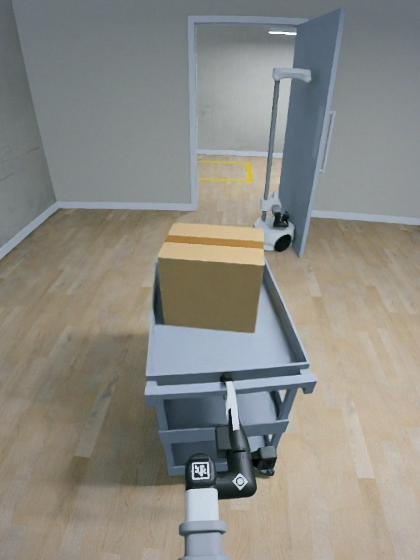

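>>> move --blocking false --cameras '[]' --r1 '{"base":{"strafe_m":0.12,"translate_m":0.05},"contact_limits":{"strafe_m":0.8}}' --r2 '{"base":{"translate_m":1.1},"pace":"slow"}'

>>> wait --seconds 5 --cameras '[]'

>>> wait --seconds 9 --cameras '["r1_head_right_camera","r2_head_camera"]'

Scene clock: 203.00 s.
move: r1 moving; r2 moving
r1.base_odometry: x=-2.072 y=-0.276 heading=-2.413
r1.turned_by_wheels: +0.000
r1.turned_by_imu: +0.001
r1.base_tilt: forward=-1.6 right=+1.3
r1.lidar_m: 1.64 2.87 0.25 - 0.25 0.25 0.51 3.84 1.18 2.74 2.87 1.71
r1.base_status: translate_m moving; strafe_m moving
r1.joint_positions: lift_m=+0.124 arm_m=+0.000 wrist_yaw_rad=+3.196 wrist_pitch_rad=+0.002 wrist_roll_rad=+0.000 gripper_m=+0.056
r1.joint_status: not commanded
r1.measured_speeds: translate_m=+0.048 strafe_m=+0.113 rotate_rad=+0.006 lift_m=+0.000 arm_m=+0.000 wrist_yaw_rad=+0.000 wrist_pitch_rad=+0.000 wrist_roll_rad=+0.000
r1.motor_effort: lift_m=+19(19) arm_m=+4(4) wheel_0=-11(14) wheel_1=+16(18) wheel_2=-4(4)
r1.servo_current: wrist_yaw_rad=33(72) wrist_pitch_rad=39(46) wrist_roll_rad=59(59) gripper_m=39(46)
r1.contact_limits: strafe_m 0.8
r1.hand_pose: x=-0.1219 y=+0.0715 z=+0.3019 quat_wxyz=(-0.027, -0.001, +0.000, +1.000) (m; r1's base frame)
r1.wrist_depth_mm: - 135 - - 359 235 174 / - 122 134 - 368 225 175 / - 125 163 - 368 239 176 / 109 135 212 - 370 229 178 / 214 - - - 370 229 178 / 1025 1205 193 1182 187 229 178 / 750 750 759 143 345 206 178
r2.base_odometry: x=-0.803 y=-0.302 heading=-2.763
r2.turned_by_wheels: +0.000
r2.turned_by_imu: +0.001
r2.base_tilt: forward=-0.7 right=+0.1
r2.lidar_m: 0.53 2.97 2.35 2.26 2.51 2.19 2.17 2.34 2.45 2.43 2.66 0.56
r2.base_status: translate_m moving
r2.joint_positions: lift_m=+0.682 arm_m=+0.150 wrist_yaw_rad=+0.004 wrist_pitch_rad=+0.002 wrist_roll_rad=+1.569 gripper_m=-0.029
r2.joint_status: not commanded
r2.measured_speeds: translate_m=+0.048 strafe_m=+0.000 rotate_rad=-0.002 lift_m=+0.000 arm_m=+0.000 wrist_yaw_rad=-0.022 wrist_pitch_rad=+0.000 wrist_roll_rad=+0.000
r2.motor_effort: lift_m=+21(21) arm_m=-3(4) wheel_0=+15(15) wheel_1=+7(9) wheel_2=-13(13)
r2.servo_current: wrist_yaw_rad=59(65) wrist_pitch_rad=39(46) wrist_roll_rad=39(52) gripper_m=98(98)
r2.hand_pose: x=+0.6096 y=-0.0863 z=+0.8592 quat_wxyz=(+0.708, +0.706, +0.002, +0.000) (m; r2's base frame)
r2.wrist_depth_mm: - - - 173 235 1661 1205 / - - - 233 234 1618 - / - - 433 172 232 831 - / - 445 439 173 233 831 - / - 459 455 171 231 820 - / - - 187 172 181 - - / - - 488 - 232 1661 -
pictures: none
No camera images: "cameras" was empty.

Scene clock: 204.50 s.
earlier move: r1 contact_stop; r2 moving
r1.base_odometry: x=-2.054 y=-0.340 heading=-2.383
r1.turned_by_wheels: +0.029
r1.turned_by_imu: +0.071
r1.base_tilt: forward=-1.6 right=+1.3
r1.lidar_m: 1.63 0.31 0.25 - 0.25 0.27 0.58 1.19 1.19 2.77 2.93 1.48
r1.base_status: translate_m contact_stop (by the wheels' count: +0.041 of +0.050); strafe_m contact_stop (by the wheels' count: +0.088 of +0.120)
r1.joint_positions: lift_m=+0.124 arm_m=+0.000 wrist_yaw_rad=+3.195 wrist_pitch_rad=+0.002 wrist_roll_rad=+0.000 gripper_m=+0.056
r1.joint_status: not commanded
r1.measured_speeds: all 0
r1.on_its_own: the wheels are slack since a contact_stop
r1.motor_effort: lift_m=+19(19) arm_m=-4(4) wheel_0=+0(32) wheel_1=+0(34) wheel_2=+0(9)
r1.servo_current: wrist_yaw_rad=52(72) wrist_pitch_rad=39(52) wrist_roll_rad=59(65) gripper_m=39(52)
r1.contact_limits: strafe_m 0.8
r1.hand_pose: x=-0.1218 y=+0.0718 z=+0.3019 quat_wxyz=(-0.027, -0.001, +0.000, +1.000) (m; r1's base frame)
r1.wrist_depth_mm: - 134 134 - 384 240 181 / - 116 134 - 430 241 182 / - 117 150 - 436 244 183 / 110 135 193 - 397 247 185 / 210 - - - 402 248 186 / 227 1205 193 1205 188 248 186 / 223 759 759 788 370 207 186
r2.base_odometry: x=-0.931 y=-0.353 heading=-2.763
r2.turned_by_wheels: -0.001
r2.turned_by_imu: -0.001
r2.base_tilt: forward=-0.7 right=+0.1
r2.lidar_m: 0.53 2.94 2.32 2.24 2.49 2.32 2.31 2.51 2.50 2.45 2.66 0.58
r2.base_status: translate_m moving
r2.joint_positions: lift_m=+0.682 arm_m=+0.150 wrist_yaw_rad=-0.004 wrist_pitch_rad=+0.002 wrist_roll_rad=+1.569 gripper_m=-0.029
r2.joint_status: not commanded
r2.measured_speeds: translate_m=+0.100 strafe_m=+0.000 rotate_rad=+0.002 lift_m=+0.000 arm_m=+0.000 wrist_yaw_rad=+0.000 wrist_pitch_rad=+0.000 wrist_roll_rad=+0.000
r2.motor_effort: lift_m=+21(21) arm_m=+4(4) wheel_0=+6(15) wheel_1=+5(9) wheel_2=-12(16)
r2.servo_current: wrist_yaw_rad=46(65) wrist_pitch_rad=46(46) wrist_roll_rad=65(65) gripper_m=85(98)
r2.hand_pose: x=+0.6089 y=-0.0887 z=+0.8592 quat_wxyz=(+0.708, +0.706, -0.001, -0.002) (m; r2's base frame)
r2.wrist_depth_mm: - - - 179 240 1661 1255 / - - - 178 239 1708 - / - - - 176 236 820 - / - 445 442 175 235 831 - / - 459 455 173 233 820 - / - - 186 171 179 - - / - - 480 - 229 - -
wait: 1.50 of 5 s (r1 has come to rest)
pictures: none
No camera images: "cameras" was empty.

not run: a stop that you did not command came earlier in this reply.

>>> move --blocking false --cameras '[]' --r1 '{"base":{"strafe_m":0.02},"contact_limits":{"strafe_m":1.0}}'

>>> wait --seconds 2 --cameras '["r2_head_camera"]'

>>> wait --seconds 10 --cameras '["r2_head_camera","r1_head_right_camera"]'

Scene clock: 211.30 s.
earlier move: r2 moving
move: r1 moving
r1.base_odometry: x=-2.041 y=-0.353 heading=-2.382
r1.turned_by_wheels: +0.001
r1.turned_by_imu: -0.001
r1.base_tilt: forward=-1.6 right=+1.3
r1.lidar_m: 2.00 0.34 0.25 - 0.25 0.25 0.56 1.20 1.18 2.76 1.10 1.01
r1.base_status: strafe_m moving
r1.joint_positions: lift_m=+0.124 arm_m=+0.000 wrist_yaw_rad=+3.195 wrist_pitch_rad=+0.002 wrist_roll_rad=+0.000 gripper_m=+0.056
r1.joint_status: not commanded
r1.measured_speeds: translate_m=-0.001 strafe_m=+0.013 rotate_rad=+0.005 lift_m=+0.000 arm_m=+0.000 wrist_yaw_rad=+0.000 wrist_pitch_rad=+0.000 wrist_roll_rad=+0.000
r1.motor_effort: lift_m=+19(19) arm_m=-4(4) wheel_0=-28(28) wheel_1=+33(34) wheel_2=+3(4)
r1.servo_current: wrist_yaw_rad=39(59) wrist_pitch_rad=46(52) wrist_roll_rad=46(59) gripper_m=46(46)
r1.contact_limits: strafe_m 1
r1.hand_pose: x=-0.1218 y=+0.0718 z=+0.3019 quat_wxyz=(-0.027, -0.001, +0.000, +1.000) (m; r1's base frame)
r1.wrist_depth_mm: - 135 - - 389 228 174 / - 123 141 - 394 230 176 / - 124 161 - 397 246 177 / 108 135 213 - 407 234 179 / 214 - - - 375 236 180 / 1008 1229 193 1182 191 236 179 / 750 750 759 153 343 210 179
r2.base_odometry: x=-1.563 y=-0.604 heading=-2.763
r2.turned_by_wheels: +0.000
r2.turned_by_imu: +0.003
r2.base_tilt: forward=-0.7 right=+0.1
r2.lidar_m: 0.49 0.69 2.24 2.19 2.35 3.01 2.96 3.23 2.56 2.54 2.76 0.60
r2.base_status: translate_m moving
r2.joint_positions: lift_m=+0.682 arm_m=+0.150 wrist_yaw_rad=-0.001 wrist_pitch_rad=+0.002 wrist_roll_rad=+1.569 gripper_m=-0.029
r2.joint_status: not commanded
r2.measured_speeds: translate_m=+0.099 strafe_m=+0.000 rotate_rad=+0.001 lift_m=+0.000 arm_m=+0.000 wrist_yaw_rad=+0.000 wrist_pitch_rad=+0.000 wrist_roll_rad=+0.000
r2.motor_effort: lift_m=+21(21) arm_m=+4(4) wheel_0=+5(11) wheel_1=+6(7) wheel_2=-9(10)
r2.servo_current: wrist_yaw_rad=33(59) wrist_pitch_rad=46(46) wrist_roll_rad=46(59) gripper_m=91(98)
r2.hand_pose: x=+0.6092 y=-0.0877 z=+0.8592 quat_wxyz=(+0.708, +0.706, +0.001, -0.001) (m; r2's base frame)
r2.wrist_depth_mm: - - - 230 307 312 314 / - - - 216 287 1576 1182 / - - - 260 270 1808 504 / - - - 192 252 831 - / - 452 445 180 238 842 - / - 445 186 172 180 - - / - - 436 - 217 - -
pictures: none
No camera images: "cameras" was empty.

Scene clock: 211.63 s.
earlier move: r1 done; r2 moving
r1.base_odometry: x=-2.041 y=-0.353 heading=-2.383
r1.turned_by_wheels: +0.000
r1.turned_by_imu: +0.000
r1.base_tilt: forward=-1.6 right=+1.3
r1.lidar_m: 1.99 0.31 0.25 - 0.25 0.26 0.59 1.21 1.18 2.78 1.01 0.98
r1.base_status: done
r1.joint_positions: lift_m=+0.124 arm_m=+0.000 wrist_yaw_rad=+3.195 wrist_pitch_rad=+0.002 wrist_roll_rad=+0.000 gripper_m=+0.056
r1.joint_status: not commanded
r1.measured_speeds: all 0
r1.motor_effort: lift_m=+19(19) arm_m=-4(4) wheel_0=-27(28) wheel_1=+32(34) wheel_2=+3(4)
r1.servo_current: wrist_yaw_rad=65(65) wrist_pitch_rad=39(52) wrist_roll_rad=59(59) gripper_m=46(46)
r1.contact_limits: strafe_m 1
r1.hand_pose: x=-0.1218 y=+0.0718 z=+0.3019 quat_wxyz=(-0.027, -0.001, +0.000, +1.000) (m; r1's base frame)
r1.wrist_depth_mm: - 135 - - 389 229 174 / - 123 141 - 394 231 176 / - 124 161 - 399 247 177 / 108 135 213 - 404 234 179 / 214 - - - 373 235 180 / 1008 1205 193 1205 190 236 179 / 750 759 750 154 377 211 179
r2.base_odometry: x=-1.594 y=-0.616 heading=-2.763
r2.turned_by_wheels: +0.000
r2.turned_by_imu: +0.000
r2.base_tilt: forward=-0.7 right=+0.1
r2.lidar_m: 0.46 0.71 2.25 2.19 2.35 3.03 3.00 3.24 2.58 2.53 2.80 0.57
r2.base_status: translate_m moving
r2.joint_positions: lift_m=+0.682 arm_m=+0.150 wrist_yaw_rad=-0.001 wrist_pitch_rad=+0.002 wrist_roll_rad=+1.569 gripper_m=-0.029
r2.joint_status: not commanded
r2.measured_speeds: translate_m=+0.101 strafe_m=+0.000 rotate_rad=-0.001 lift_m=+0.000 arm_m=+0.000 wrist_yaw_rad=+0.000 wrist_pitch_rad=+0.000 wrist_roll_rad=+0.000
r2.motor_effort: lift_m=+21(21) arm_m=+4(4) wheel_0=+8(11) wheel_1=+5(8) wheel_2=-9(10)
r2.servo_current: wrist_yaw_rad=33(59) wrist_pitch_rad=33(46) wrist_roll_rad=59(59) gripper_m=91(98)
r2.hand_pose: x=+0.6092 y=-0.0877 z=+0.8592 quat_wxyz=(+0.708, +0.706, +0.001, -0.001) (m; r2's base frame)
r2.wrist_depth_mm: - - - 234 309 320 320 / - - - 277 287 1576 1229 / - - - 262 270 1756 - / - - - 193 253 809 - / - 452 449 181 239 842 - / - 439 186 172 179 - - / - - 430 - 217 - -
wait: 0.33 of 2 s (r1 has come to rest)
pictures: r2_head_camera
Images, in order (width x height): r2_head_camera 420x560.

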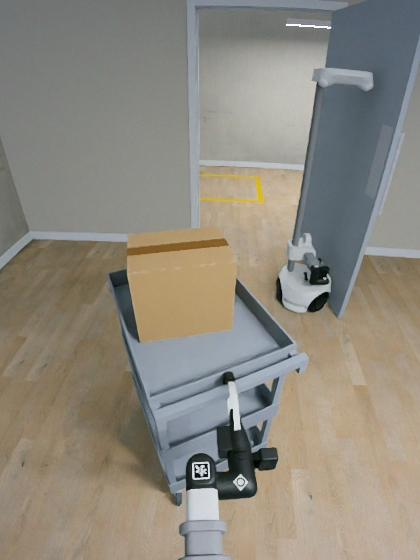

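Scene clock: 214.80 s.
earlier move: r2 done
r1.base_odometry: x=-2.041 y=-0.353 heading=-2.383
r1.turned_by_wheels: +0.000
r1.turned_by_imu: +0.000
r1.base_tilt: forward=-1.6 right=+1.3
r1.lidar_m: 5.01 0.31 0.25 - 0.25 0.26 0.55 1.18 1.20 2.77 0.92 0.95
r1.base_status: done
r1.joint_positions: lift_m=+0.124 arm_m=+0.000 wrist_yaw_rad=+3.195 wrist_pitch_rad=+0.002 wrist_roll_rad=+0.000 gripper_m=+0.056
r1.joint_status: not commanded
r1.measured_speeds: all 0
r1.motor_effort: lift_m=+19(19) arm_m=-3(4) wheel_0=-27(28) wheel_1=+32(34) wheel_2=+3(4)
r1.servo_current: wrist_yaw_rad=65(65) wrist_pitch_rad=33(52) wrist_roll_rad=39(65) gripper_m=39(52)
r1.contact_limits: strafe_m 1
r1.hand_pose: x=-0.1218 y=+0.0718 z=+0.3019 quat_wxyz=(-0.027, -0.001, +0.000, +1.000) (m; r1's base frame)
r1.wrist_depth_mm: - 135 - - 389 229 174 / - 123 141 - 397 231 176 / - 124 161 - 402 248 177 / 109 136 213 - 407 236 178 / 214 - - - 370 235 179 / 1008 1205 194 1205 191 236 180 / 750 750 750 154 375 210 180
r2.base_odometry: x=-1.813 y=-0.704 heading=-2.763
r2.turned_by_wheels: +0.000
r2.turned_by_imu: +0.001
r2.base_tilt: forward=-0.7 right=+0.1
r2.lidar_m: 0.44 0.62 2.20 2.15 2.39 3.27 3.23 3.24 2.59 2.57 2.81 0.61
r2.base_status: done
r2.joint_positions: lift_m=+0.682 arm_m=+0.150 wrist_yaw_rad=-0.001 wrist_pitch_rad=+0.002 wrist_roll_rad=+1.569 gripper_m=-0.029
r2.joint_status: not commanded
r2.measured_speeds: all 0
r2.motor_effort: lift_m=+21(21) arm_m=+4(4) wheel_0=+5(11) wheel_1=+5(8) wheel_2=-7(11)
r2.servo_current: wrist_yaw_rad=52(65) wrist_pitch_rad=39(52) wrist_roll_rad=46(65) gripper_m=98(98)
r2.hand_pose: x=+0.6092 y=-0.0877 z=+0.8592 quat_wxyz=(+0.708, +0.706, +0.001, -0.001) (m; r2's base frame)
r2.wrist_depth_mm: - 1397 - 281 1336 1229 1098 / - - - 298 327 1464 424 / - - - 274 286 1661 504 / - - - 253 260 1708 - / - - 449 185 241 831 - / - 442 186 170 179 - - / - - 418 - 213 - -
wait: 3.17 of 10 s (r2 has come to rest)
pictures: r1_head_right_camera, r2_head_camera
Images, in order (width x height): r1_head_right_camera 420x672, r2_head_camera 420x560.

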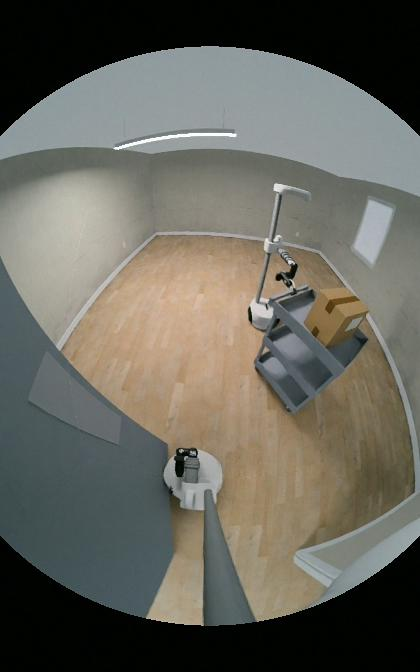

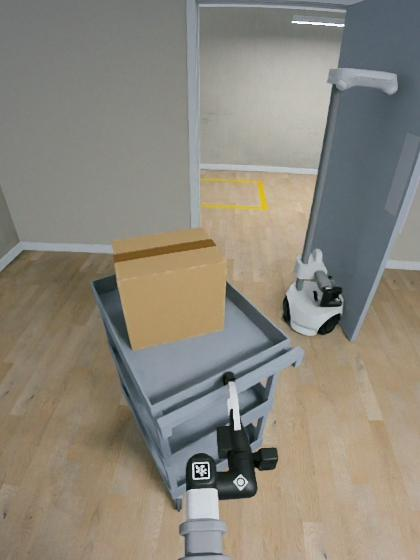

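>>> move --blocking false --cameras '[]' --r2 '{"base":{"translate_m":-0.07,"strafe_m":0.35},"pace":"slow"}'

>>> wait --seconds 8 --cameras '[]'

>>> move --blocking false --cameras '[]' --r2 '{"base":{"translate_m":0.1,"strafe_m":0.34},"pace":"slow"}'

>>> wait --seconds 8 --cameras '["r1_head_right_camera","r2_head_camera"]'

Scene clock: 233.97 s.
move: r2 moving
r1: as last shown
r1.lidar_m: 5.01 0.31 0.25 - 0.25 0.25 0.55 1.21 1.19 2.75 0.90 0.94
r1.motor_effort: lift_m=+19(19) arm_m=-4(4) wheel_0=-26(27) wheel_1=+32(32) wheel_2=+3(3)
r1.servo_current: wrist_yaw_rad=46(65) wrist_pitch_rad=39(46) wrist_roll_rad=52(65) gripper_m=39(46)
r1.contact_limits: strafe_m 1
r1.wrist_depth_mm: - 135 - - 392 229 174 / - 123 141 - 394 230 176 / - 124 161 - 402 246 177 / 108 135 213 - 407 236 178 / 215 - - - 373 236 179 / 1042 1182 193 1182 190 236 180 / 750 759 750 153 377 210 179
r2.base_odometry: x=-1.807 y=-0.715 heading=-2.763
r2.turned_by_wheels: +0.000
r2.turned_by_imu: +0.000
r2.base_tilt: forward=-0.7 right=+0.0
r2.lidar_m: 0.46 0.65 2.20 2.16 2.35 3.27 3.23 3.30 2.62 2.58 2.83 0.62
r2.base_status: translate_m moving; strafe_m moving
r2.joint_positions: lift_m=+0.682 arm_m=+0.150 wrist_yaw_rad=-0.001 wrist_pitch_rad=+0.002 wrist_roll_rad=+1.569 gripper_m=-0.029
r2.joint_status: not commanded
r2.measured_speeds: translate_m=-0.009 strafe_m=+0.050 rotate_rad=-0.003 lift_m=+0.000 arm_m=+0.000 wrist_yaw_rad=-0.002 wrist_pitch_rad=+0.000 wrist_roll_rad=+0.000
r2.motor_effort: lift_m=+21(21) arm_m=+4(4) wheel_0=-14(14) wheel_1=+5(8) wheel_2=+5(6)
r2.servo_current: wrist_yaw_rad=46(52) wrist_pitch_rad=39(46) wrist_roll_rad=33(59) gripper_m=91(98)
r2.hand_pose: x=+0.6092 y=-0.0877 z=+0.8592 quat_wxyz=(+0.708, +0.706, +0.001, -0.001) (m; r2's base frame)
r2.wrist_depth_mm: - 1366 - 285 336 1182 1098 / - - - 298 330 1499 427 / - - - 274 287 1756 500 / - - - 253 265 1808 - / - - 452 185 242 831 - / - 442 186 167 179 - - / - 427 418 - 213 - -
pictures: none
No camera images: "cameras" was empty.

Scene clock: 238.27 s.
earlier move: r2 done
r1.base_odometry: x=-2.041 y=-0.353 heading=-2.383
r1.turned_by_wheels: +0.000
r1.turned_by_imu: +0.000
r1.base_tilt: forward=-1.6 right=+1.3
r1.lidar_m: 5.01 0.32 0.25 - 0.25 0.25 0.57 1.21 1.21 2.78 0.97 1.04
r1.base_status: not commanded
r1.joint_positions: lift_m=+0.124 arm_m=+0.000 wrist_yaw_rad=+3.195 wrist_pitch_rad=+0.002 wrist_roll_rad=+0.000 gripper_m=+0.056
r1.joint_status: not commanded
r1.measured_speeds: all 0
r1.motor_effort: lift_m=+19(19) arm_m=-4(4) wheel_0=-27(27) wheel_1=+32(32) wheel_2=+3(3)
r1.servo_current: wrist_yaw_rad=46(65) wrist_pitch_rad=46(52) wrist_roll_rad=65(78) gripper_m=39(52)
r1.contact_limits: strafe_m 1
r1.hand_pose: x=-0.1218 y=+0.0718 z=+0.3019 quat_wxyz=(-0.027, -0.001, +0.000, +1.000) (m; r1's base frame)
r1.wrist_depth_mm: - 135 - - 389 229 175 / - 122 141 - 394 229 176 / - 124 161 - 399 247 177 / 108 135 213 - 404 235 178 / 214 - - - 373 236 179 / 1025 1205 194 1182 191 236 180 / 759 750 759 153 377 210 179
r2.base_odometry: x=-1.619 y=-1.003 heading=-2.763
r2.turned_by_wheels: +0.000
r2.turned_by_imu: +0.000
r2.base_tilt: forward=-0.6 right=+0.1
r2.lidar_m: 0.56 2.35 1.87 1.81 2.02 3.08 3.12 3.40 2.93 2.89 3.15 0.57
r2.base_status: done
r2.joint_positions: lift_m=+0.682 arm_m=+0.150 wrist_yaw_rad=-0.002 wrist_pitch_rad=+0.002 wrist_roll_rad=+1.569 gripper_m=-0.029
r2.joint_status: not commanded
r2.measured_speeds: all 0
r2.motor_effort: lift_m=+21(21) arm_m=+4(4) wheel_0=-9(17) wheel_1=+3(8) wheel_2=+10(10)
r2.servo_current: wrist_yaw_rad=52(65) wrist_pitch_rad=39(52) wrist_roll_rad=46(72) gripper_m=85(98)
r2.hand_pose: x=+0.6091 y=-0.0880 z=+0.8592 quat_wxyz=(+0.708, +0.706, +0.000, -0.002) (m; r2's base frame)
r2.wrist_depth_mm: - - - 159 216 1708 - / - - - 161 219 759 - / - 427 424 164 222 - - / - 452 445 166 227 831 - / - 477 466 169 231 - - / - - 186 171 179 - - / - - - - - 1756 500
wait: 4.30 of 8 s (r2 has come to rest)
pictures: none
No camera images: "cameras" was empty.

Scene clock: 238.77 s.
move: r2 moving
r1: as last shown
r1.lidar_m: 5.01 0.33 0.25 - 0.25 0.25 0.56 1.22 1.22 2.78 0.96 1.08
r1.servo_current: wrist_yaw_rad=46(59) wrist_pitch_rad=52(52) wrist_roll_rad=39(52) gripper_m=39(46)
r1.contact_limits: strafe_m 1
r1.wrist_depth_mm: - 135 - - 389 229 175 / - 123 141 - 394 230 176 / - 124 161 - 402 247 177 / 109 135 213 - 404 236 178 / 214 - - - 373 236 179 / 1008 1182 194 1182 191 236 180 / 750 750 759 154 375 210 179
r2.base_odometry: x=-1.618 y=-1.016 heading=-2.764
r2.turned_by_wheels: -0.001
r2.turned_by_imu: -0.001
r2.base_tilt: forward=-0.7 right=+0.1
r2.lidar_m: 0.55 2.33 1.84 1.82 1.98 3.03 3.12 3.40 2.95 2.91 3.19 0.54
r2.base_status: translate_m moving; strafe_m moving
r2.joint_positions: lift_m=+0.682 arm_m=+0.150 wrist_yaw_rad=-0.002 wrist_pitch_rad=+0.002 wrist_roll_rad=+1.569 gripper_m=-0.029
r2.joint_status: not commanded
r2.measured_speeds: translate_m=+0.013 strafe_m=+0.048 rotate_rad=-0.001 lift_m=+0.000 arm_m=+0.000 wrist_yaw_rad=+0.000 wrist_pitch_rad=+0.000 wrist_roll_rad=+0.000
r2.motor_effort: lift_m=+21(21) arm_m=+3(4) wheel_0=-5(15) wheel_1=+7(8) wheel_2=-7(9)
r2.servo_current: wrist_yaw_rad=39(52) wrist_pitch_rad=39(46) wrist_roll_rad=52(52) gripper_m=85(91)
r2.hand_pose: x=+0.6091 y=-0.0880 z=+0.8592 quat_wxyz=(+0.708, +0.706, +0.000, -0.002) (m; r2's base frame)
r2.wrist_depth_mm: - - - 160 217 1661 - / - - - 162 220 750 - / - 427 424 165 224 - - / - 452 442 167 228 831 - / - 473 466 169 230 - - / - - 186 172 179 - - / - - - - - 1708 480
pictures: none
No camera images: "cameras" was empty.

Scene clock: 243.07 s.
earlier move: r2 done
r1.base_odometry: x=-2.041 y=-0.353 heading=-2.383
r1.turned_by_wheels: +0.000
r1.turned_by_imu: +0.000
r1.base_tilt: forward=-1.6 right=+1.3
r1.lidar_m: 5.02 0.34 0.25 - 0.25 0.25 0.57 1.20 1.19 2.77 1.07 1.28
r1.base_status: not commanded
r1.joint_positions: lift_m=+0.124 arm_m=+0.000 wrist_yaw_rad=+3.195 wrist_pitch_rad=+0.002 wrist_roll_rad=+0.000 gripper_m=+0.056
r1.joint_status: not commanded
r1.measured_speeds: all 0
r1.motor_effort: lift_m=+19(19) arm_m=-4(4) wheel_0=-27(27) wheel_1=+32(32) wheel_2=+3(3)
r1.servo_current: wrist_yaw_rad=52(72) wrist_pitch_rad=39(52) wrist_roll_rad=46(72) gripper_m=46(46)
r1.contact_limits: strafe_m 1
r1.hand_pose: x=-0.1218 y=+0.0718 z=+0.3019 quat_wxyz=(-0.027, -0.001, +0.000, +1.000) (m; r1's base frame)
r1.wrist_depth_mm: - 135 - - 387 229 174 / - 123 141 - 392 230 176 / - 124 161 - 402 247 177 / 108 135 214 - 404 235 178 / 213 - - - 375 236 179 / 1025 1205 194 1182 190 236 179 / 759 750 750 154 377 209 179
r2.base_odometry: x=-1.587 y=-1.356 heading=-2.764
r2.turned_by_wheels: +0.000
r2.turned_by_imu: +0.000
r2.base_tilt: forward=-0.7 right=+0.0
r2.lidar_m: 0.59 1.91 1.52 1.48 1.62 2.49 3.18 3.45 3.32 3.23 2.09 0.49
r2.base_status: done
r2.joint_positions: lift_m=+0.682 arm_m=+0.150 wrist_yaw_rad=-0.004 wrist_pitch_rad=+0.002 wrist_roll_rad=+1.569 gripper_m=-0.029
r2.joint_status: not commanded
r2.measured_speeds: all 0
r2.motor_effort: lift_m=+21(21) arm_m=+4(4) wheel_0=-6(15) wheel_1=+4(8) wheel_2=-8(13)
r2.servo_current: wrist_yaw_rad=46(65) wrist_pitch_rad=46(46) wrist_roll_rad=59(65) gripper_m=91(98)
r2.hand_pose: x=+0.6089 y=-0.0887 z=+0.8592 quat_wxyz=(+0.708, +0.706, -0.001, -0.002) (m; r2's base frame)
r2.wrist_depth_mm: - 342 340 - 151 - - / - 377 379 103 164 - - / - 445 433 112 180 - - / - - 500 128 198 - - / - - - 140 217 1576 496 / - - 187 158 179 1618 459 / - - - - 334 342 1118
wait: 4.30 of 8 s (r2 has come to rest)
pictures: r1_head_right_camera, r2_head_camera
Images, in order (width x height): r1_head_right_camera 420x672, r2_head_camera 420x560.

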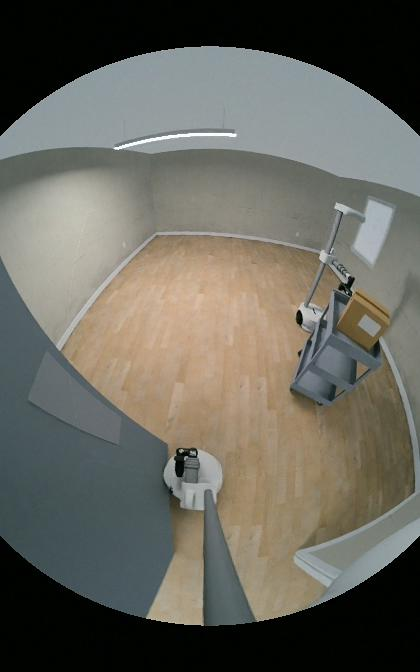

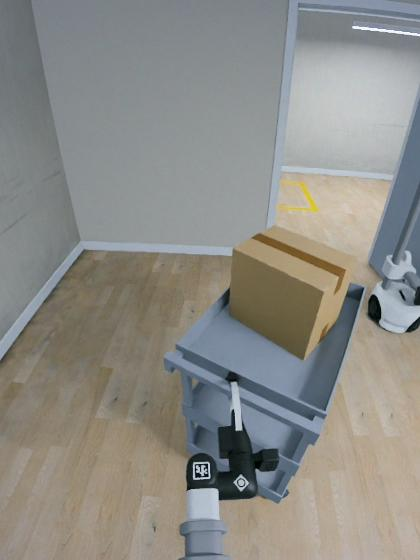

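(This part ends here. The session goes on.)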